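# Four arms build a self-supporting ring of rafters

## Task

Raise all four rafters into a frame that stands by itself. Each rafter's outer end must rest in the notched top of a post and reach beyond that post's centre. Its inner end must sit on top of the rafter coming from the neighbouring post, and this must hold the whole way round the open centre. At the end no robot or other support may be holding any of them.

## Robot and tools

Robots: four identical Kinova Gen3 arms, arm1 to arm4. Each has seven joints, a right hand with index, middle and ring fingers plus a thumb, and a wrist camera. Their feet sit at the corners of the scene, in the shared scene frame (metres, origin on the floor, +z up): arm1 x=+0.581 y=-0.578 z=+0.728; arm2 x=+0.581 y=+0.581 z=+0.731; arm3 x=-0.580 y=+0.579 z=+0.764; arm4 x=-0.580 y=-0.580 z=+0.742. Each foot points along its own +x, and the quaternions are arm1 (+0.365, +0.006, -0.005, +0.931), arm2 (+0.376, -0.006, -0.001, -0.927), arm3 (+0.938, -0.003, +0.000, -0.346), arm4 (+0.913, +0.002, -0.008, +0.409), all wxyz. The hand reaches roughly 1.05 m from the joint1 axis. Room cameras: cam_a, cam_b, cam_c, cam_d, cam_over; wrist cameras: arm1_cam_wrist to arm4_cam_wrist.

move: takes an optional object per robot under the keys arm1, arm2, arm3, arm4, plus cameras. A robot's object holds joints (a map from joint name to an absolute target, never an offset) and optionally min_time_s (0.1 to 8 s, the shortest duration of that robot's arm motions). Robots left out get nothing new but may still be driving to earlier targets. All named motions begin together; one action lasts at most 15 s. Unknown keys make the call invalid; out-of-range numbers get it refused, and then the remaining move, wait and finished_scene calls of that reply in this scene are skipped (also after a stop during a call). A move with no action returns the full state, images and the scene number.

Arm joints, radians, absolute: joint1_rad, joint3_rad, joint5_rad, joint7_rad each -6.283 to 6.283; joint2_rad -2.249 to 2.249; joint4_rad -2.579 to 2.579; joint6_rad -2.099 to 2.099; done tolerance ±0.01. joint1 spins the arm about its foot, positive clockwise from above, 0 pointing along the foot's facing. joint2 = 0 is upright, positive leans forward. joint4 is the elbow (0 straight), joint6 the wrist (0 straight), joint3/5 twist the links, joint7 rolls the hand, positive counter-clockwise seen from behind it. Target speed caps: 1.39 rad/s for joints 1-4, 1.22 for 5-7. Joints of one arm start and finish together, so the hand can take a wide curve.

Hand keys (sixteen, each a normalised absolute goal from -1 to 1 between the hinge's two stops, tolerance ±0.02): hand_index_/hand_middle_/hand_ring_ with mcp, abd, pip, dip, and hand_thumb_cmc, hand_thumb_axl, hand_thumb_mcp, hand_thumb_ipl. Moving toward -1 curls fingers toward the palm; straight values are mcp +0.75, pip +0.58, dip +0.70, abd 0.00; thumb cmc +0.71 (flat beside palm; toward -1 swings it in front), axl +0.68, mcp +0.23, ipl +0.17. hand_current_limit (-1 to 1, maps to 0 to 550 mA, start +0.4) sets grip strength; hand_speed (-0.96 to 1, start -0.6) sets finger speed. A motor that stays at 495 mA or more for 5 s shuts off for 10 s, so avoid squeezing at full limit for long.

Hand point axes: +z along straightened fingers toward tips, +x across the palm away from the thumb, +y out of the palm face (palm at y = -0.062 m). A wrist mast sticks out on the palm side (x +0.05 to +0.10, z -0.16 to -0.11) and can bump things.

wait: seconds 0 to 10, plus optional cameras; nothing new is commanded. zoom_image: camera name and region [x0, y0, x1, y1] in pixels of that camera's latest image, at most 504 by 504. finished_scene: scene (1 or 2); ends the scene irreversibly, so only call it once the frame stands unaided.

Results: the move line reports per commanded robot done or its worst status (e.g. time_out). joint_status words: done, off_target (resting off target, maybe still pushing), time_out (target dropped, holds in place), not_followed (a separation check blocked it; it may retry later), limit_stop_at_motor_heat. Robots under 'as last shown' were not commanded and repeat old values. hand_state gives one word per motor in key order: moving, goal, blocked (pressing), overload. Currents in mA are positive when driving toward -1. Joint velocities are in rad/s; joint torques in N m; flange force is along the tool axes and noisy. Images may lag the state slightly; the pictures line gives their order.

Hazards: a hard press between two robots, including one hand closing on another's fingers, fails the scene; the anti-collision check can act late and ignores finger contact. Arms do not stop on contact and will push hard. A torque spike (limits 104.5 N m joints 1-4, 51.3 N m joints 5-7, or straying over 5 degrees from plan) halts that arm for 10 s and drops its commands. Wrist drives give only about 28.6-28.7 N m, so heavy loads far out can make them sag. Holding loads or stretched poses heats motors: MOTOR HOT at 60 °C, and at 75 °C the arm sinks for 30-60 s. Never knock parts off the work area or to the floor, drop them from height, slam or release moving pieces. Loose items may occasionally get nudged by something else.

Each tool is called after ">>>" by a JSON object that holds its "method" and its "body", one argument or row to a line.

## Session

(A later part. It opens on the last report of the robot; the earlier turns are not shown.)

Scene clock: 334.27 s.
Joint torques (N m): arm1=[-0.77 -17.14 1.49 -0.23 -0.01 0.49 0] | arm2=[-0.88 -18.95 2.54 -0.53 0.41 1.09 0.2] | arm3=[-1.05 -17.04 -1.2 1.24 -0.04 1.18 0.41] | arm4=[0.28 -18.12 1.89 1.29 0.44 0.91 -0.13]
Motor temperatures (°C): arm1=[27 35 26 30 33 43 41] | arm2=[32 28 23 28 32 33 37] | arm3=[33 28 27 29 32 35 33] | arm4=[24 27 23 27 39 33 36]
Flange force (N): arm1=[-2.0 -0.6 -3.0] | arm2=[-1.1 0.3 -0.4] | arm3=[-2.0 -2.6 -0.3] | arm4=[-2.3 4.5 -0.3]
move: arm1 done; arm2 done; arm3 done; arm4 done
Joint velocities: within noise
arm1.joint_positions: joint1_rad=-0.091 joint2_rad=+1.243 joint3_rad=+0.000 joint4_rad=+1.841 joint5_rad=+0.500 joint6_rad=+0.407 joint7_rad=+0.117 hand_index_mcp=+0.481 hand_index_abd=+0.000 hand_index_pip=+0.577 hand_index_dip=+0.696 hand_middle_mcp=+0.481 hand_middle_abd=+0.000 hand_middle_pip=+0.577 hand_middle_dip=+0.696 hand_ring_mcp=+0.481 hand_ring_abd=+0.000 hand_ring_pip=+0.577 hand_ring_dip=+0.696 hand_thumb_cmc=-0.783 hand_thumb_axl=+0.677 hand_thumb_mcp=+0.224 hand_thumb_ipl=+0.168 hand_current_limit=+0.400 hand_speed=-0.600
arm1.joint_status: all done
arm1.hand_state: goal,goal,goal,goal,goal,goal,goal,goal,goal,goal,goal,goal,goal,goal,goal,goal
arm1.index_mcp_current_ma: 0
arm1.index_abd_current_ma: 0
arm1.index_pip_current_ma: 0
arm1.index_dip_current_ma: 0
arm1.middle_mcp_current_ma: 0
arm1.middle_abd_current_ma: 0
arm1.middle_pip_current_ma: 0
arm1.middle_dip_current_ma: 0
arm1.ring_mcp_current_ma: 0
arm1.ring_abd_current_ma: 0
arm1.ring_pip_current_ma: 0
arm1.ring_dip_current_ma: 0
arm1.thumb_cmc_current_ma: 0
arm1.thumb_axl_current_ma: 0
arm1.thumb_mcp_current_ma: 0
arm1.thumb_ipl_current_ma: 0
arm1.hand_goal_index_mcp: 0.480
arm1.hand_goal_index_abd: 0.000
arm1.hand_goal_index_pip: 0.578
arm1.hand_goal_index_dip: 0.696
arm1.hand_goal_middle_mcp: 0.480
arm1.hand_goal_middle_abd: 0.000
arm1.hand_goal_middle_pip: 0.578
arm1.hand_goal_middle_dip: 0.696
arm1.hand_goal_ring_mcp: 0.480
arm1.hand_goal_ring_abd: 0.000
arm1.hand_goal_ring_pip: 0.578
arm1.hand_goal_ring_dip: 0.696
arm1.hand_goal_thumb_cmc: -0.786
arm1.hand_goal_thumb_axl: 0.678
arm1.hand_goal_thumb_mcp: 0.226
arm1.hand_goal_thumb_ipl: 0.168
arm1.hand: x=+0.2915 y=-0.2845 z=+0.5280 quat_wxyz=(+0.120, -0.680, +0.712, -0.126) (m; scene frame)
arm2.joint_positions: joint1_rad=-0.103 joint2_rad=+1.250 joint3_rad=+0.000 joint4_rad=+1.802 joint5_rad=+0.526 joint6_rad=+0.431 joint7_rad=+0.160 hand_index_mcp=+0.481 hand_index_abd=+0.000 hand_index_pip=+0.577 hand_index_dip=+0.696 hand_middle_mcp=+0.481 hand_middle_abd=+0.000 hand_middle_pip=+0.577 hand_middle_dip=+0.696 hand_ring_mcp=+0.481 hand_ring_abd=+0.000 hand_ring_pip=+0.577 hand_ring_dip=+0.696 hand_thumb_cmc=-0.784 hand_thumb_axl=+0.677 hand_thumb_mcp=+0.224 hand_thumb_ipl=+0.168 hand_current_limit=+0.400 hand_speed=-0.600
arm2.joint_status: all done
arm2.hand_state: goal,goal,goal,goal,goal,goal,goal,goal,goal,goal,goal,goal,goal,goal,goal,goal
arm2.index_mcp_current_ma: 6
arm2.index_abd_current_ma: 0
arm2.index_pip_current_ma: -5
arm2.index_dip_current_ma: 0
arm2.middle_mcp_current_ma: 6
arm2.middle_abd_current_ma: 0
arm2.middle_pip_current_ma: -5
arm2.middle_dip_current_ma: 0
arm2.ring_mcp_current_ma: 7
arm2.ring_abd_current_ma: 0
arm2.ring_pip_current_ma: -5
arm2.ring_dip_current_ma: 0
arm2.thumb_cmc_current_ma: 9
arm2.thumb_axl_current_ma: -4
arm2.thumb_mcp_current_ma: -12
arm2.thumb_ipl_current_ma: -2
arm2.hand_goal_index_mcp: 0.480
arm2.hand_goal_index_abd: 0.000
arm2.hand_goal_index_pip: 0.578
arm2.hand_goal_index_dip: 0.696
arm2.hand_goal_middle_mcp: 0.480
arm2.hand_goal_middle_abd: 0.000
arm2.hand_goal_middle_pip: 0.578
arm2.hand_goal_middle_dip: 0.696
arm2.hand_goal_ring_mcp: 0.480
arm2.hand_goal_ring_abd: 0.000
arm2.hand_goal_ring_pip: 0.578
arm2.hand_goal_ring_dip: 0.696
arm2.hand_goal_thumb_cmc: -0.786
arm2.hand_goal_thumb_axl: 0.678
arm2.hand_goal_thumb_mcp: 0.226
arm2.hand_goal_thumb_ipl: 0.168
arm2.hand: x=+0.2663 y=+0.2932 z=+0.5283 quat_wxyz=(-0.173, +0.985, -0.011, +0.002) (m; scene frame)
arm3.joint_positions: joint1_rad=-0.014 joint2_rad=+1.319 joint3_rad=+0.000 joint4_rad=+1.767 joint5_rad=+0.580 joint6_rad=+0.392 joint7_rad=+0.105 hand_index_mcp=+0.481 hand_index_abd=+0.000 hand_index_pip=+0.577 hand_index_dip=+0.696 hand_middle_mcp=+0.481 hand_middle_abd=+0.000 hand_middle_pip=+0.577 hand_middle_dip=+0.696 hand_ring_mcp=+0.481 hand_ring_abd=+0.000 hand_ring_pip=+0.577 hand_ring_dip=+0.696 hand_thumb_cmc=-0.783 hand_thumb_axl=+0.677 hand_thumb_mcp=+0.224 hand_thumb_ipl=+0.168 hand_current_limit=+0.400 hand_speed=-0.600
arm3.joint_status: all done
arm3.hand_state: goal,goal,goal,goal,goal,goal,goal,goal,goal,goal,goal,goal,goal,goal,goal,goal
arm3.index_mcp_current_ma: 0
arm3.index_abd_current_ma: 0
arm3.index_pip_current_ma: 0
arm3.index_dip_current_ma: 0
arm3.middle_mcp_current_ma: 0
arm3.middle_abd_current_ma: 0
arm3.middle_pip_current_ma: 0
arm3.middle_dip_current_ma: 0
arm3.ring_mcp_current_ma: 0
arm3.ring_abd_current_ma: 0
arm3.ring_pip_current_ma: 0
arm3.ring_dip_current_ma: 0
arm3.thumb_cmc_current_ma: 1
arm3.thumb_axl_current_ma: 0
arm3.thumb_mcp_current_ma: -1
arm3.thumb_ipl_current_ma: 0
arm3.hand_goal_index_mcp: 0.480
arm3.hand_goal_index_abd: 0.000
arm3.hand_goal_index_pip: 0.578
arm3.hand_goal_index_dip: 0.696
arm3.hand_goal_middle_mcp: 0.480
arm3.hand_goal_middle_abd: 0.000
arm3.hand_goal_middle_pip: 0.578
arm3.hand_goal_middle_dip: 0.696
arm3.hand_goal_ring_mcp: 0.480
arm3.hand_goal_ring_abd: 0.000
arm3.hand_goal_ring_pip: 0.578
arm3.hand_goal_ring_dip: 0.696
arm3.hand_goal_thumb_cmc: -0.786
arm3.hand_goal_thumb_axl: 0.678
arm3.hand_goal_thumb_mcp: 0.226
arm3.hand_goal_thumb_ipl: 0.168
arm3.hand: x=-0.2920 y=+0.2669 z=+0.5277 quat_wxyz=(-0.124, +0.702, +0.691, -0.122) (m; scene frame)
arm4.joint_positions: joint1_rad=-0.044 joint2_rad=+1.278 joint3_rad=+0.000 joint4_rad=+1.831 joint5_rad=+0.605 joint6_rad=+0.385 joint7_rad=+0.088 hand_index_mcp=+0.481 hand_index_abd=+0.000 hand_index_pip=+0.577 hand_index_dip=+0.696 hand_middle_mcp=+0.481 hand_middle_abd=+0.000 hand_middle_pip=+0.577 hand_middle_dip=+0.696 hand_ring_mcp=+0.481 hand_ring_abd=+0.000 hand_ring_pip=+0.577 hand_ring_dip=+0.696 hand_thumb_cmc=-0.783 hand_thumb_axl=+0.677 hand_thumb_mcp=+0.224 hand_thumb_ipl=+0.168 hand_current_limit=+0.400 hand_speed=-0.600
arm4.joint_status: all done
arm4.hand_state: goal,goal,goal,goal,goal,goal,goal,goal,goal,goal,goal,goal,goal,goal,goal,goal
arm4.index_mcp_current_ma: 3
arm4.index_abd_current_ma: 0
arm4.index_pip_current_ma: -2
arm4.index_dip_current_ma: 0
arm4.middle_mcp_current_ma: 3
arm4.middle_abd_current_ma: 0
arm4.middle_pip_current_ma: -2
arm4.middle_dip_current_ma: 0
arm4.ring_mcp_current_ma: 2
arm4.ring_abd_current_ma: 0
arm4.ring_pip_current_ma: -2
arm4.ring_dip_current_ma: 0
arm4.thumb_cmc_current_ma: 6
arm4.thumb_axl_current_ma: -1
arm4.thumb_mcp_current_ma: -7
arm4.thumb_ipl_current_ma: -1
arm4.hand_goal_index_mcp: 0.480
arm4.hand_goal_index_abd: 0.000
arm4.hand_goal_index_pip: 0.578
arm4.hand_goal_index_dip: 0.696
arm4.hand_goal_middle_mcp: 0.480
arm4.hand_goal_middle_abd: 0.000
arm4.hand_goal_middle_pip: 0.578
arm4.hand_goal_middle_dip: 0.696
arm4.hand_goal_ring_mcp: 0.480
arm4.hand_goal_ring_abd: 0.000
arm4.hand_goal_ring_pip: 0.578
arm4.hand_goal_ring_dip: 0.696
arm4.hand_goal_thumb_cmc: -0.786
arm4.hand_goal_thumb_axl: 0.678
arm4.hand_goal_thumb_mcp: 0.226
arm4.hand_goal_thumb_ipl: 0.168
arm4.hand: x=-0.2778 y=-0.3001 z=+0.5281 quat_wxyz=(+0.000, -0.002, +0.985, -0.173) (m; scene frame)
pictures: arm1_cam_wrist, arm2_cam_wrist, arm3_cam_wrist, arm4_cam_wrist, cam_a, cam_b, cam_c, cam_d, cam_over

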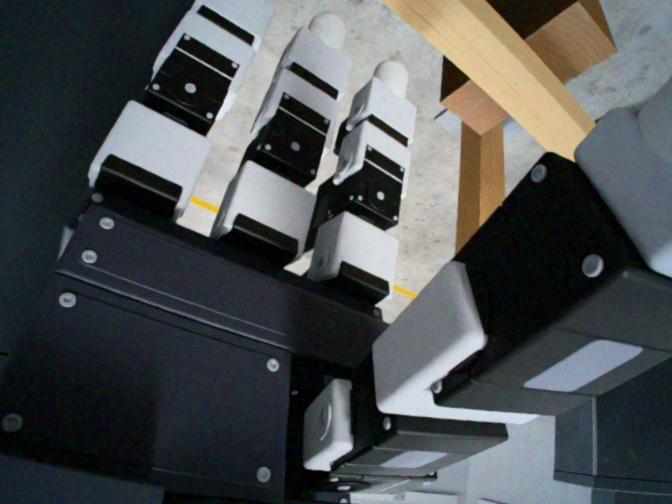

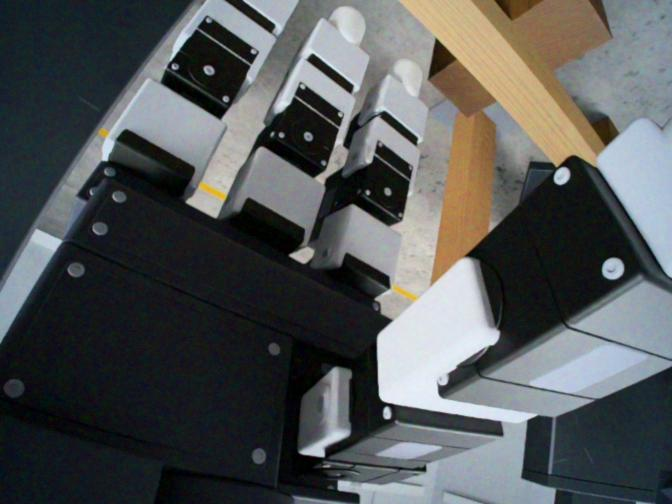

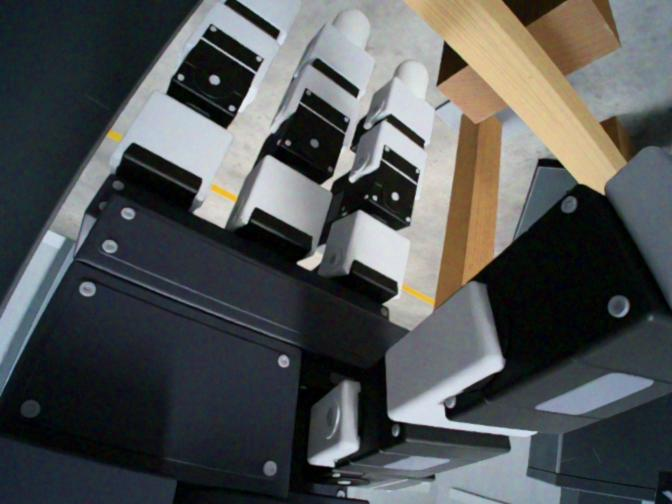

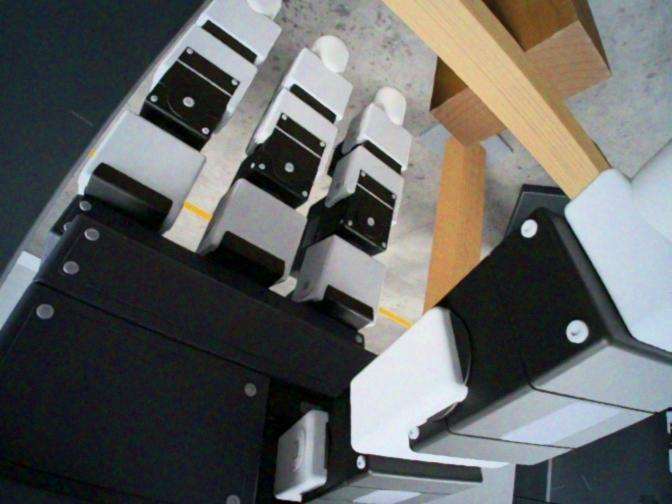

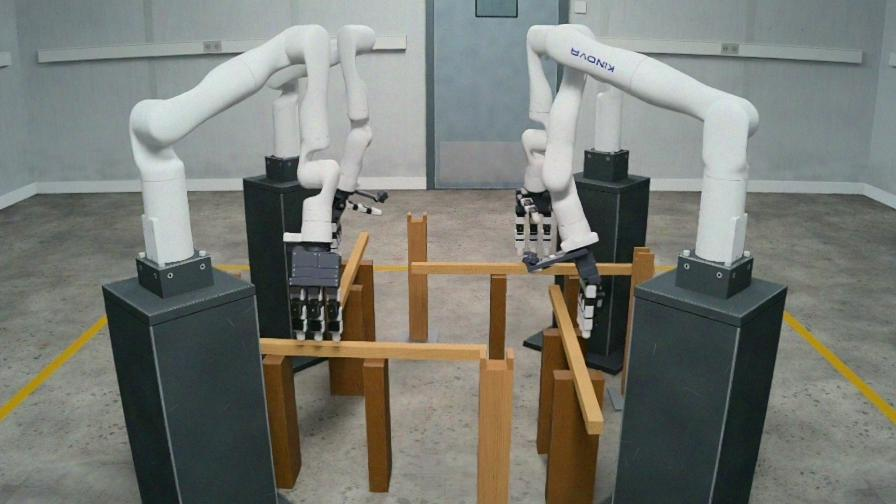

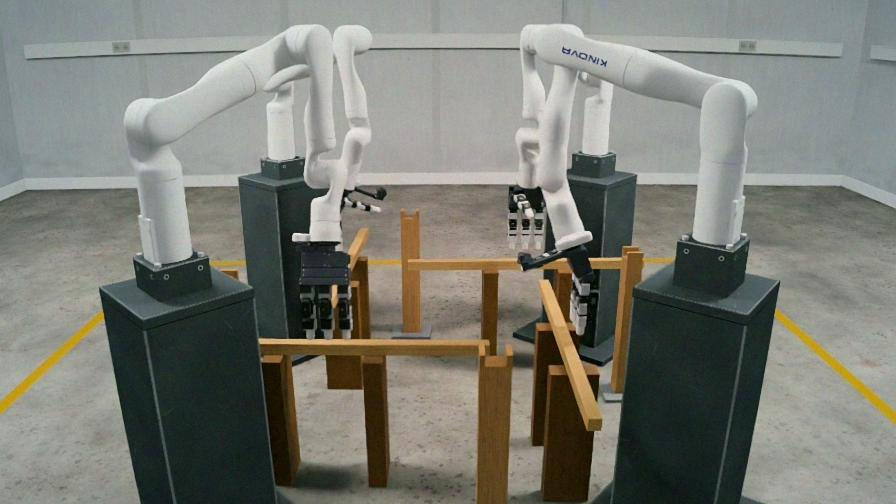

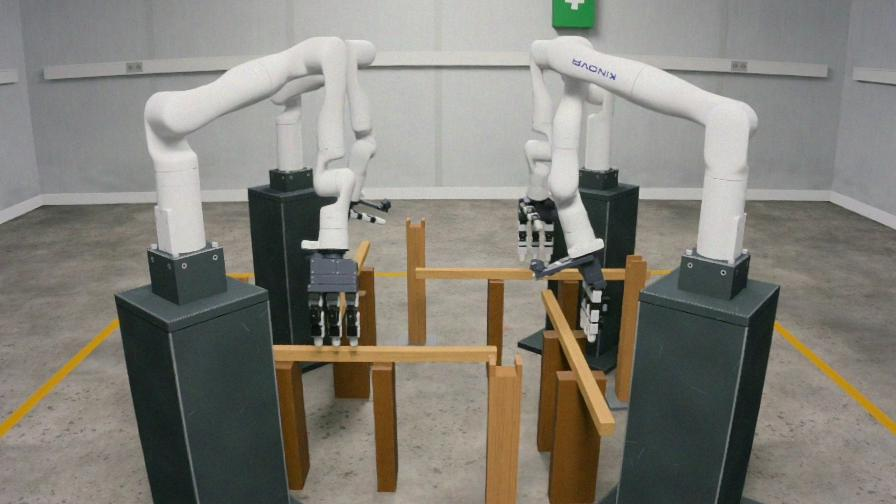

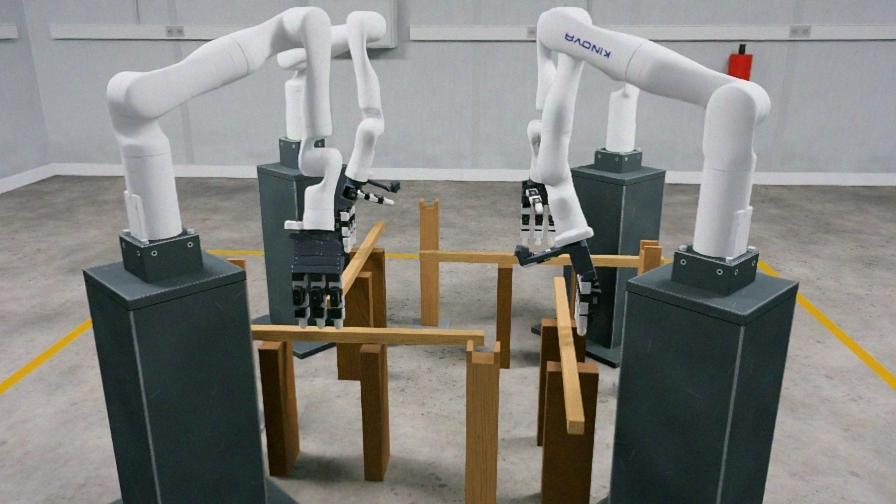

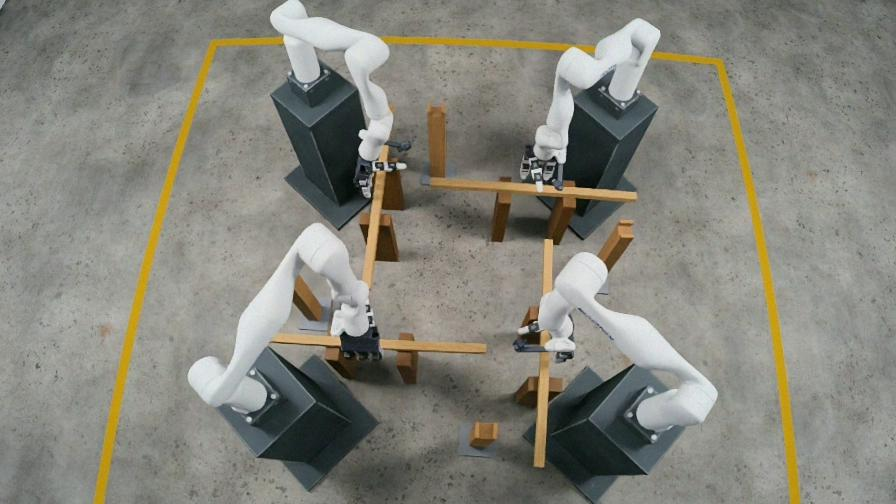

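>>> {"method": "move", "body": {
  "arm1": {"joints": {"joint1_rad": -0.0935, "joint2_rad": 1.6044, "joint3_rad": 0, "joint4_rad": 1.5575, "joint5_rad": 0.6021, "joint6_rad": 0.3405, "joint7_rad": 0.0052}, "min_time_s": 3},
  "arm2": {"joints": {"joint1_rad": -0.1045, "joint2_rad": 1.6086, "joint3_rad": 0, "joint4_rad": 1.5159, "joint5_rad": 0.6190, "joint6_rad": 0.3696, "joint7_rad": 0.0579}, "min_time_s": 3},
  "arm3": {"joints": {"joint1_rad": -0.0161, "joint2_rad": 1.6777, "joint3_rad": 0, "joint4_rad": 1.4446, "joint5_rad": 0.6291, "joint6_rad": 0.3625, "joint7_rad": 0.0500}, "min_time_s": 3},
  "arm4": {"joints": {"joint1_rad": -0.0452, "joint2_rad": 1.6390, "joint3_rad": 0, "joint4_rad": 1.5323, "joint5_rad": 0.7027, "joint6_rad": 0.3365, "joint7_rad": -0.0177}, "min_time_s": 3},
  "cameras": ["all"]
}}

>>> {"method": "zoom_image", "body": {
  "camera": "cam_d",
  "region": [510, 220, 620, 440]
}}

>>> {"method": "zoom_image", "body": {
  "camera": "cam_a",
  "region": [510, 220, 620, 440]
}}

>>> {"method": "zoom_image", "body": {
  "camera": "cam_b",
  "region": [510, 220, 620, 440]
}}

>>> {"method": "zoom_image", "body": {
  "camera": "cam_c",
  "region": [510, 220, 620, 440]
}}

Scene clock: 387.20 s.
Joint torques (N m): arm1=[-0.77 -17.55 1.54 0.39 -0.06 0.5 0.01] | arm2=[-0.88 -19.39 2.57 0.11 0.38 1.09 0.18] | arm3=[-0.98 -17.23 -1.16 1.6 -0.01 1.13 0.33] | arm4=[0.33 -18.5 1.86 1.91 0.33 0.85 -0.15]
Motor temperatures (°C): arm1=[27 36 26 30 33 43 41] | arm2=[32 29 23 28 32 33 37] | arm3=[33 29 27 28 32 35 33] | arm4=[24 28 23 27 39 33 36]
Flange force (N): arm1=[-2.3 0.0 -2.7] | arm2=[-1.5 0.8 -0.1] | arm3=[-2.2 -2.3 -0.4] | arm4=[-2.6 5.5 1.4]
move: arm1 done; arm2 done; arm3 done; arm4 done
Joint velocities: within noise
arm1.joint_positions: joint1_rad=-0.094 joint2_rad=+1.604 joint3_rad=+0.000 joint4_rad=+1.557 joint5_rad=+0.602 joint6_rad=+0.341 joint7_rad=+0.005 hand_index_mcp=+0.481 hand_index_abd=+0.000 hand_index_pip=+0.577 hand_index_dip=+0.696 hand_middle_mcp=+0.481 hand_middle_abd=+0.000 hand_middle_pip=+0.577 hand_middle_dip=+0.696 hand_ring_mcp=+0.481 hand_ring_abd=+0.000 hand_ring_pip=+0.577 hand_ring_dip=+0.696 hand_thumb_cmc=-0.783 hand_thumb_axl=+0.677 hand_thumb_mcp=+0.224 hand_thumb_ipl=+0.168 hand_current_limit=+0.400 hand_speed=-0.600
arm1.joint_status: all done
arm1.hand_state: goal,goal,goal,goal,goal,goal,goal,goal,goal,goal,goal,goal,goal,goal,goal,goal
arm1.index_mcp_current_ma: 0
arm1.index_abd_current_ma: 0
arm1.index_pip_current_ma: 0
arm1.index_dip_current_ma: 0
arm1.middle_mcp_current_ma: 0
arm1.middle_abd_current_ma: 0
arm1.middle_pip_current_ma: 0
arm1.middle_dip_current_ma: 0
arm1.ring_mcp_current_ma: 0
arm1.ring_abd_current_ma: 0
arm1.ring_pip_current_ma: 0
arm1.ring_dip_current_ma: 0
arm1.thumb_cmc_current_ma: 0
arm1.thumb_axl_current_ma: 0
arm1.thumb_mcp_current_ma: 0
arm1.thumb_ipl_current_ma: 0
arm1.hand_goal_index_mcp: 0.480
arm1.hand_goal_index_abd: 0.000
arm1.hand_goal_index_pip: 0.578
arm1.hand_goal_index_dip: 0.696
arm1.hand_goal_middle_mcp: 0.480
arm1.hand_goal_middle_abd: 0.000
arm1.hand_goal_middle_pip: 0.578
arm1.hand_goal_middle_dip: 0.696
arm1.hand_goal_ring_mcp: 0.480
arm1.hand_goal_ring_abd: 0.000
arm1.hand_goal_ring_pip: 0.578
arm1.hand_goal_ring_dip: 0.696
arm1.hand_goal_thumb_cmc: -0.786
arm1.hand_goal_thumb_axl: 0.678
arm1.hand_goal_thumb_mcp: 0.226
arm1.hand_goal_thumb_ipl: 0.168
arm1.hand: x=+0.2915 y=-0.2846 z=+0.3778 quat_wxyz=(+0.120, -0.680, +0.712, -0.126) (m; scene frame)
arm2.joint_positions: joint1_rad=-0.105 joint2_rad=+1.609 joint3_rad=+0.000 joint4_rad=+1.516 joint5_rad=+0.619 joint6_rad=+0.370 joint7_rad=+0.058 hand_index_mcp=+0.481 hand_index_abd=+0.000 hand_index_pip=+0.577 hand_index_dip=+0.696 hand_middle_mcp=+0.481 hand_middle_abd=+0.000 hand_middle_pip=+0.577 hand_middle_dip=+0.696 hand_ring_mcp=+0.481 hand_ring_abd=+0.000 hand_ring_pip=+0.577 hand_ring_dip=+0.696 hand_thumb_cmc=-0.784 hand_thumb_axl=+0.677 hand_thumb_mcp=+0.224 hand_thumb_ipl=+0.168 hand_current_limit=+0.400 hand_speed=-0.600
arm2.joint_status: all done
arm2.hand_state: goal,goal,goal,goal,goal,goal,goal,goal,goal,goal,goal,goal,goal,goal,goal,goal
arm2.index_mcp_current_ma: 6
arm2.index_abd_current_ma: 0
arm2.index_pip_current_ma: -5
arm2.index_dip_current_ma: 0
arm2.middle_mcp_current_ma: 6
arm2.middle_abd_current_ma: 0
arm2.middle_pip_current_ma: -5
arm2.middle_dip_current_ma: 0
arm2.ring_mcp_current_ma: 6
arm2.ring_abd_current_ma: 0
arm2.ring_pip_current_ma: -5
arm2.ring_dip_current_ma: 0
arm2.thumb_cmc_current_ma: 9
arm2.thumb_axl_current_ma: -4
arm2.thumb_mcp_current_ma: -12
arm2.thumb_ipl_current_ma: -2
arm2.hand_goal_index_mcp: 0.480
arm2.hand_goal_index_abd: 0.000
arm2.hand_goal_index_pip: 0.578
arm2.hand_goal_index_dip: 0.696
arm2.hand_goal_middle_mcp: 0.480
arm2.hand_goal_middle_abd: 0.000
arm2.hand_goal_middle_pip: 0.578
arm2.hand_goal_middle_dip: 0.696
arm2.hand_goal_ring_mcp: 0.480
arm2.hand_goal_ring_abd: 0.000
arm2.hand_goal_ring_pip: 0.578
arm2.hand_goal_ring_dip: 0.696
arm2.hand_goal_thumb_cmc: -0.786
arm2.hand_goal_thumb_axl: 0.678
arm2.hand_goal_thumb_mcp: 0.226
arm2.hand_goal_thumb_ipl: 0.168
arm2.hand: x=+0.2663 y=+0.2931 z=+0.3783 quat_wxyz=(-0.173, +0.985, -0.011, +0.002) (m; scene frame)
arm3.joint_positions: joint1_rad=-0.016 joint2_rad=+1.678 joint3_rad=+0.000 joint4_rad=+1.445 joint5_rad=+0.629 joint6_rad=+0.363 joint7_rad=+0.050 hand_index_mcp=+0.481 hand_index_abd=+0.000 hand_index_pip=+0.577 hand_index_dip=+0.696 hand_middle_mcp=+0.481 hand_middle_abd=+0.000 hand_middle_pip=+0.577 hand_middle_dip=+0.696 hand_ring_mcp=+0.481 hand_ring_abd=+0.000 hand_ring_pip=+0.577 hand_ring_dip=+0.696 hand_thumb_cmc=-0.783 hand_thumb_axl=+0.677 hand_thumb_mcp=+0.224 hand_thumb_ipl=+0.168 hand_current_limit=+0.400 hand_speed=-0.600
arm3.joint_status: all done
arm3.hand_state: goal,goal,goal,goal,goal,goal,goal,goal,goal,goal,goal,goal,goal,goal,goal,goal
arm3.index_mcp_current_ma: 0
arm3.index_abd_current_ma: 0
arm3.index_pip_current_ma: 0
arm3.index_dip_current_ma: 0
arm3.middle_mcp_current_ma: 0
arm3.middle_abd_current_ma: 0
arm3.middle_pip_current_ma: 0
arm3.middle_dip_current_ma: 0
arm3.ring_mcp_current_ma: 0
arm3.ring_abd_current_ma: 0
arm3.ring_pip_current_ma: 0
arm3.ring_dip_current_ma: 0
arm3.thumb_cmc_current_ma: 1
arm3.thumb_axl_current_ma: 0
arm3.thumb_mcp_current_ma: -1
arm3.thumb_ipl_current_ma: 0
arm3.hand_goal_index_mcp: 0.480
arm3.hand_goal_index_abd: 0.000
arm3.hand_goal_index_pip: 0.578
arm3.hand_goal_index_dip: 0.696
arm3.hand_goal_middle_mcp: 0.480
arm3.hand_goal_middle_abd: 0.000
arm3.hand_goal_middle_pip: 0.578
arm3.hand_goal_middle_dip: 0.696
arm3.hand_goal_ring_mcp: 0.480
arm3.hand_goal_ring_abd: 0.000
arm3.hand_goal_ring_pip: 0.578
arm3.hand_goal_ring_dip: 0.696
arm3.hand_goal_thumb_cmc: -0.786
arm3.hand_goal_thumb_axl: 0.678
arm3.hand_goal_thumb_mcp: 0.226
arm3.hand_goal_thumb_ipl: 0.168
arm3.hand: x=-0.2920 y=+0.2669 z=+0.3777 quat_wxyz=(-0.124, +0.701, +0.691, -0.122) (m; scene frame)
arm4.joint_positions: joint1_rad=-0.045 joint2_rad=+1.639 joint3_rad=+0.000 joint4_rad=+1.532 joint5_rad=+0.703 joint6_rad=+0.336 joint7_rad=-0.018 hand_index_mcp=+0.481 hand_index_abd=+0.000 hand_index_pip=+0.577 hand_index_dip=+0.696 hand_middle_mcp=+0.481 hand_middle_abd=+0.000 hand_middle_pip=+0.577 hand_middle_dip=+0.696 hand_ring_mcp=+0.481 hand_ring_abd=+0.000 hand_ring_pip=+0.577 hand_ring_dip=+0.696 hand_thumb_cmc=-0.783 hand_thumb_axl=+0.677 hand_thumb_mcp=+0.224 hand_thumb_ipl=+0.168 hand_current_limit=+0.400 hand_speed=-0.600
arm4.joint_status: all done
arm4.hand_state: goal,goal,goal,goal,goal,goal,goal,goal,goal,goal,goal,goal,goal,goal,goal,goal
arm4.index_mcp_current_ma: 2
arm4.index_abd_current_ma: 0
arm4.index_pip_current_ma: -2
arm4.index_dip_current_ma: 0
arm4.middle_mcp_current_ma: 2
arm4.middle_abd_current_ma: 0
arm4.middle_pip_current_ma: -2
arm4.middle_dip_current_ma: 0
arm4.ring_mcp_current_ma: 2
arm4.ring_abd_current_ma: 0
arm4.ring_pip_current_ma: -2
arm4.ring_dip_current_ma: 0
arm4.thumb_cmc_current_ma: 6
arm4.thumb_axl_current_ma: -1
arm4.thumb_mcp_current_ma: -7
arm4.thumb_ipl_current_ma: -1
arm4.hand_goal_index_mcp: 0.480
arm4.hand_goal_index_abd: 0.000
arm4.hand_goal_index_pip: 0.578
arm4.hand_goal_index_dip: 0.696
arm4.hand_goal_middle_mcp: 0.480
arm4.hand_goal_middle_abd: 0.000
arm4.hand_goal_middle_pip: 0.578
arm4.hand_goal_middle_dip: 0.696
arm4.hand_goal_ring_mcp: 0.480
arm4.hand_goal_ring_abd: 0.000
arm4.hand_goal_ring_pip: 0.578
arm4.hand_goal_ring_dip: 0.696
arm4.hand_goal_thumb_cmc: -0.786
arm4.hand_goal_thumb_axl: 0.678
arm4.hand_goal_thumb_mcp: 0.226
arm4.hand_goal_thumb_ipl: 0.168
arm4.hand: x=-0.2778 y=-0.3000 z=+0.3781 quat_wxyz=(+0.000, -0.001, +0.985, -0.174) (m; scene frame)
pictures: arm1_cam_wrist, arm2_cam_wrist, arm3_cam_wrist, arm4_cam_wrist, cam_a, cam_b, cam_c, cam_d, cam_over

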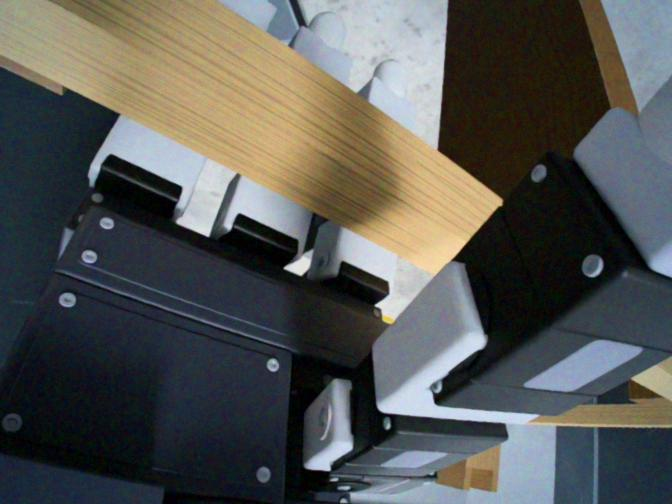

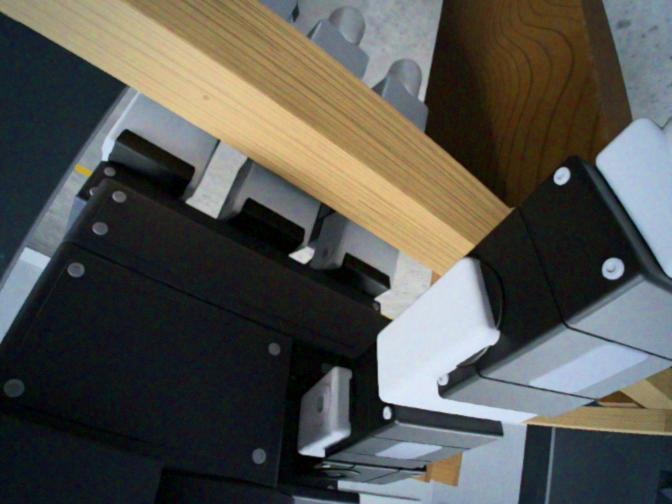

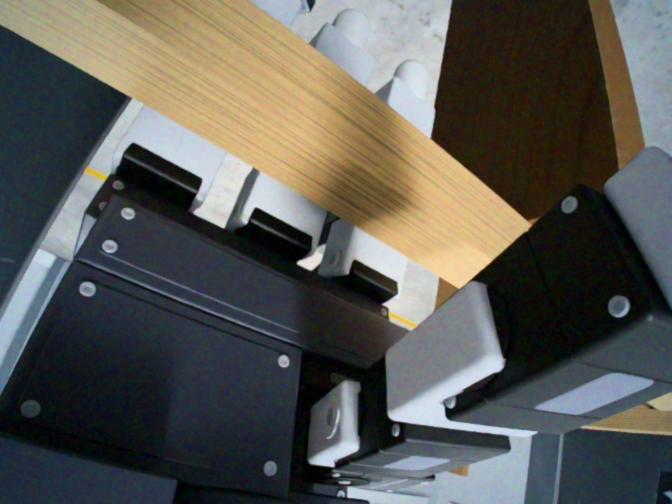

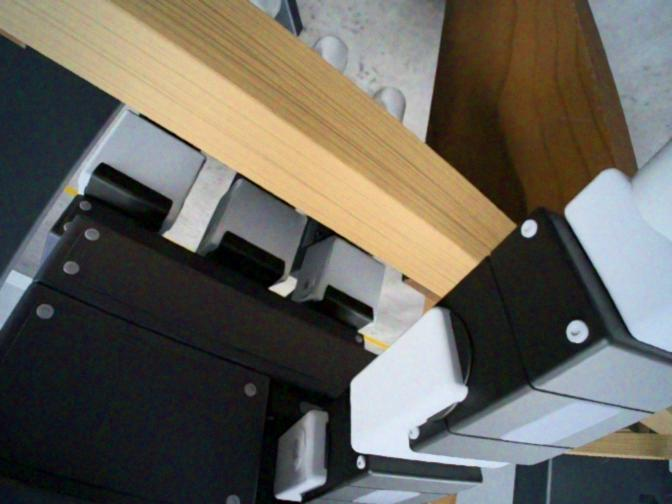

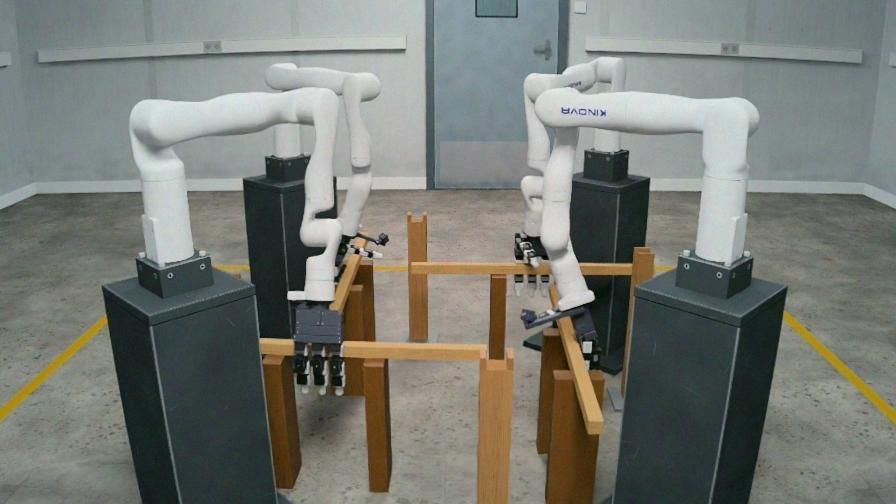

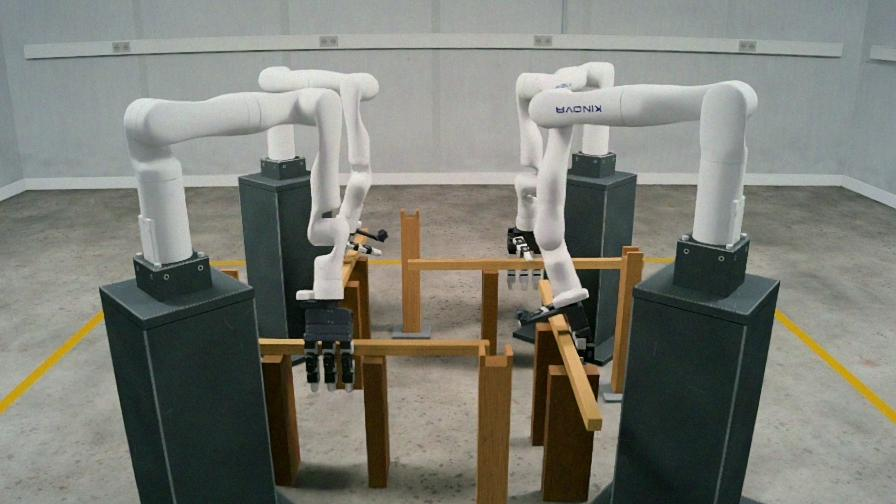

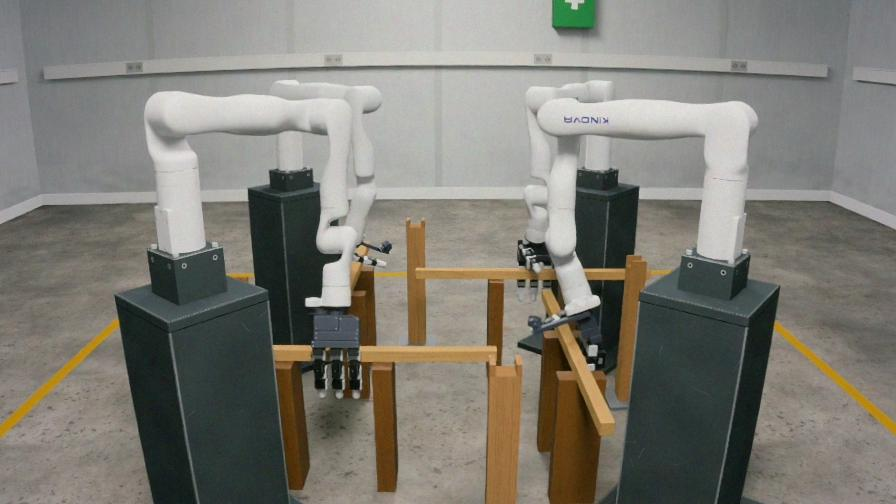

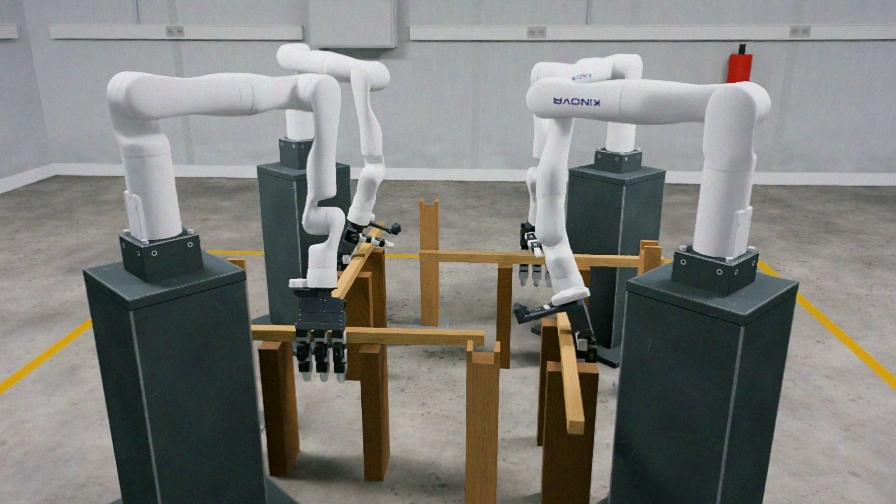

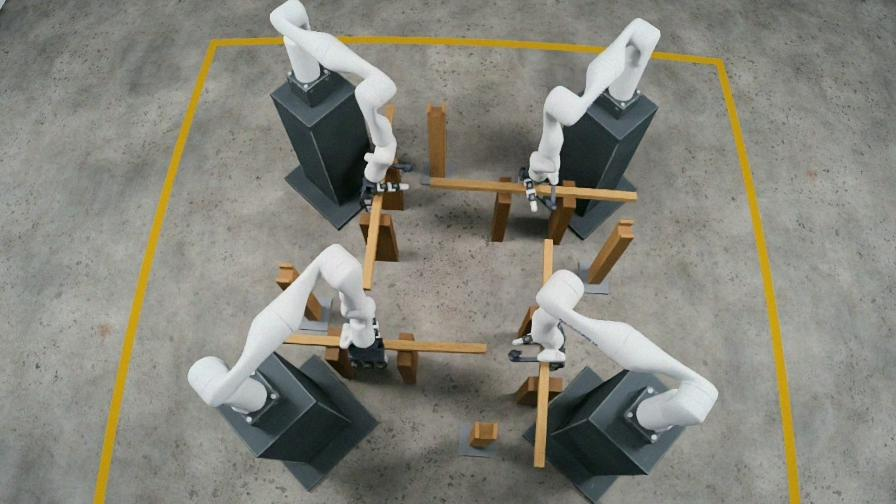

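Scaled by 2.291 from the camera's 896x504 image, which has a finer 1280x720 frame.

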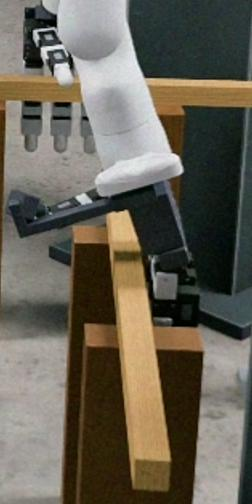

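Scaled by 2.291 from the camera's 896x504 image, which has a finer 1280x720 frame.

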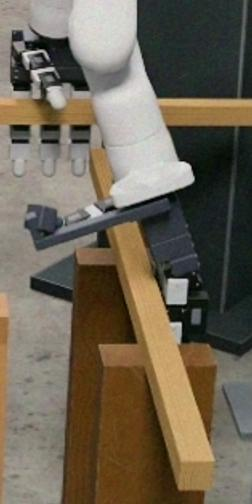

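Scaled by 2.291 from the camera's 896x504 image, which has a finer 1280x720 frame.

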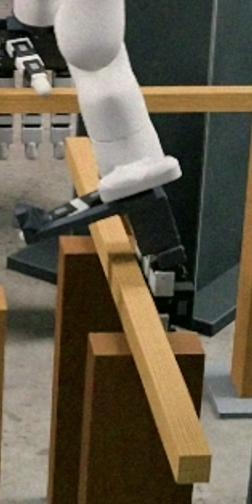

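Scaled by 2.291 from the camera's 896x504 image, which has a finer 1280x720 frame.

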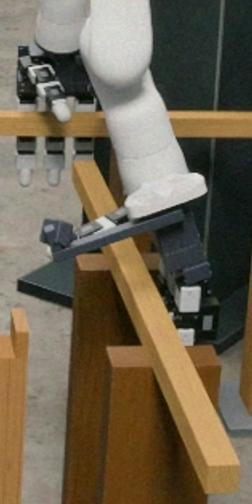

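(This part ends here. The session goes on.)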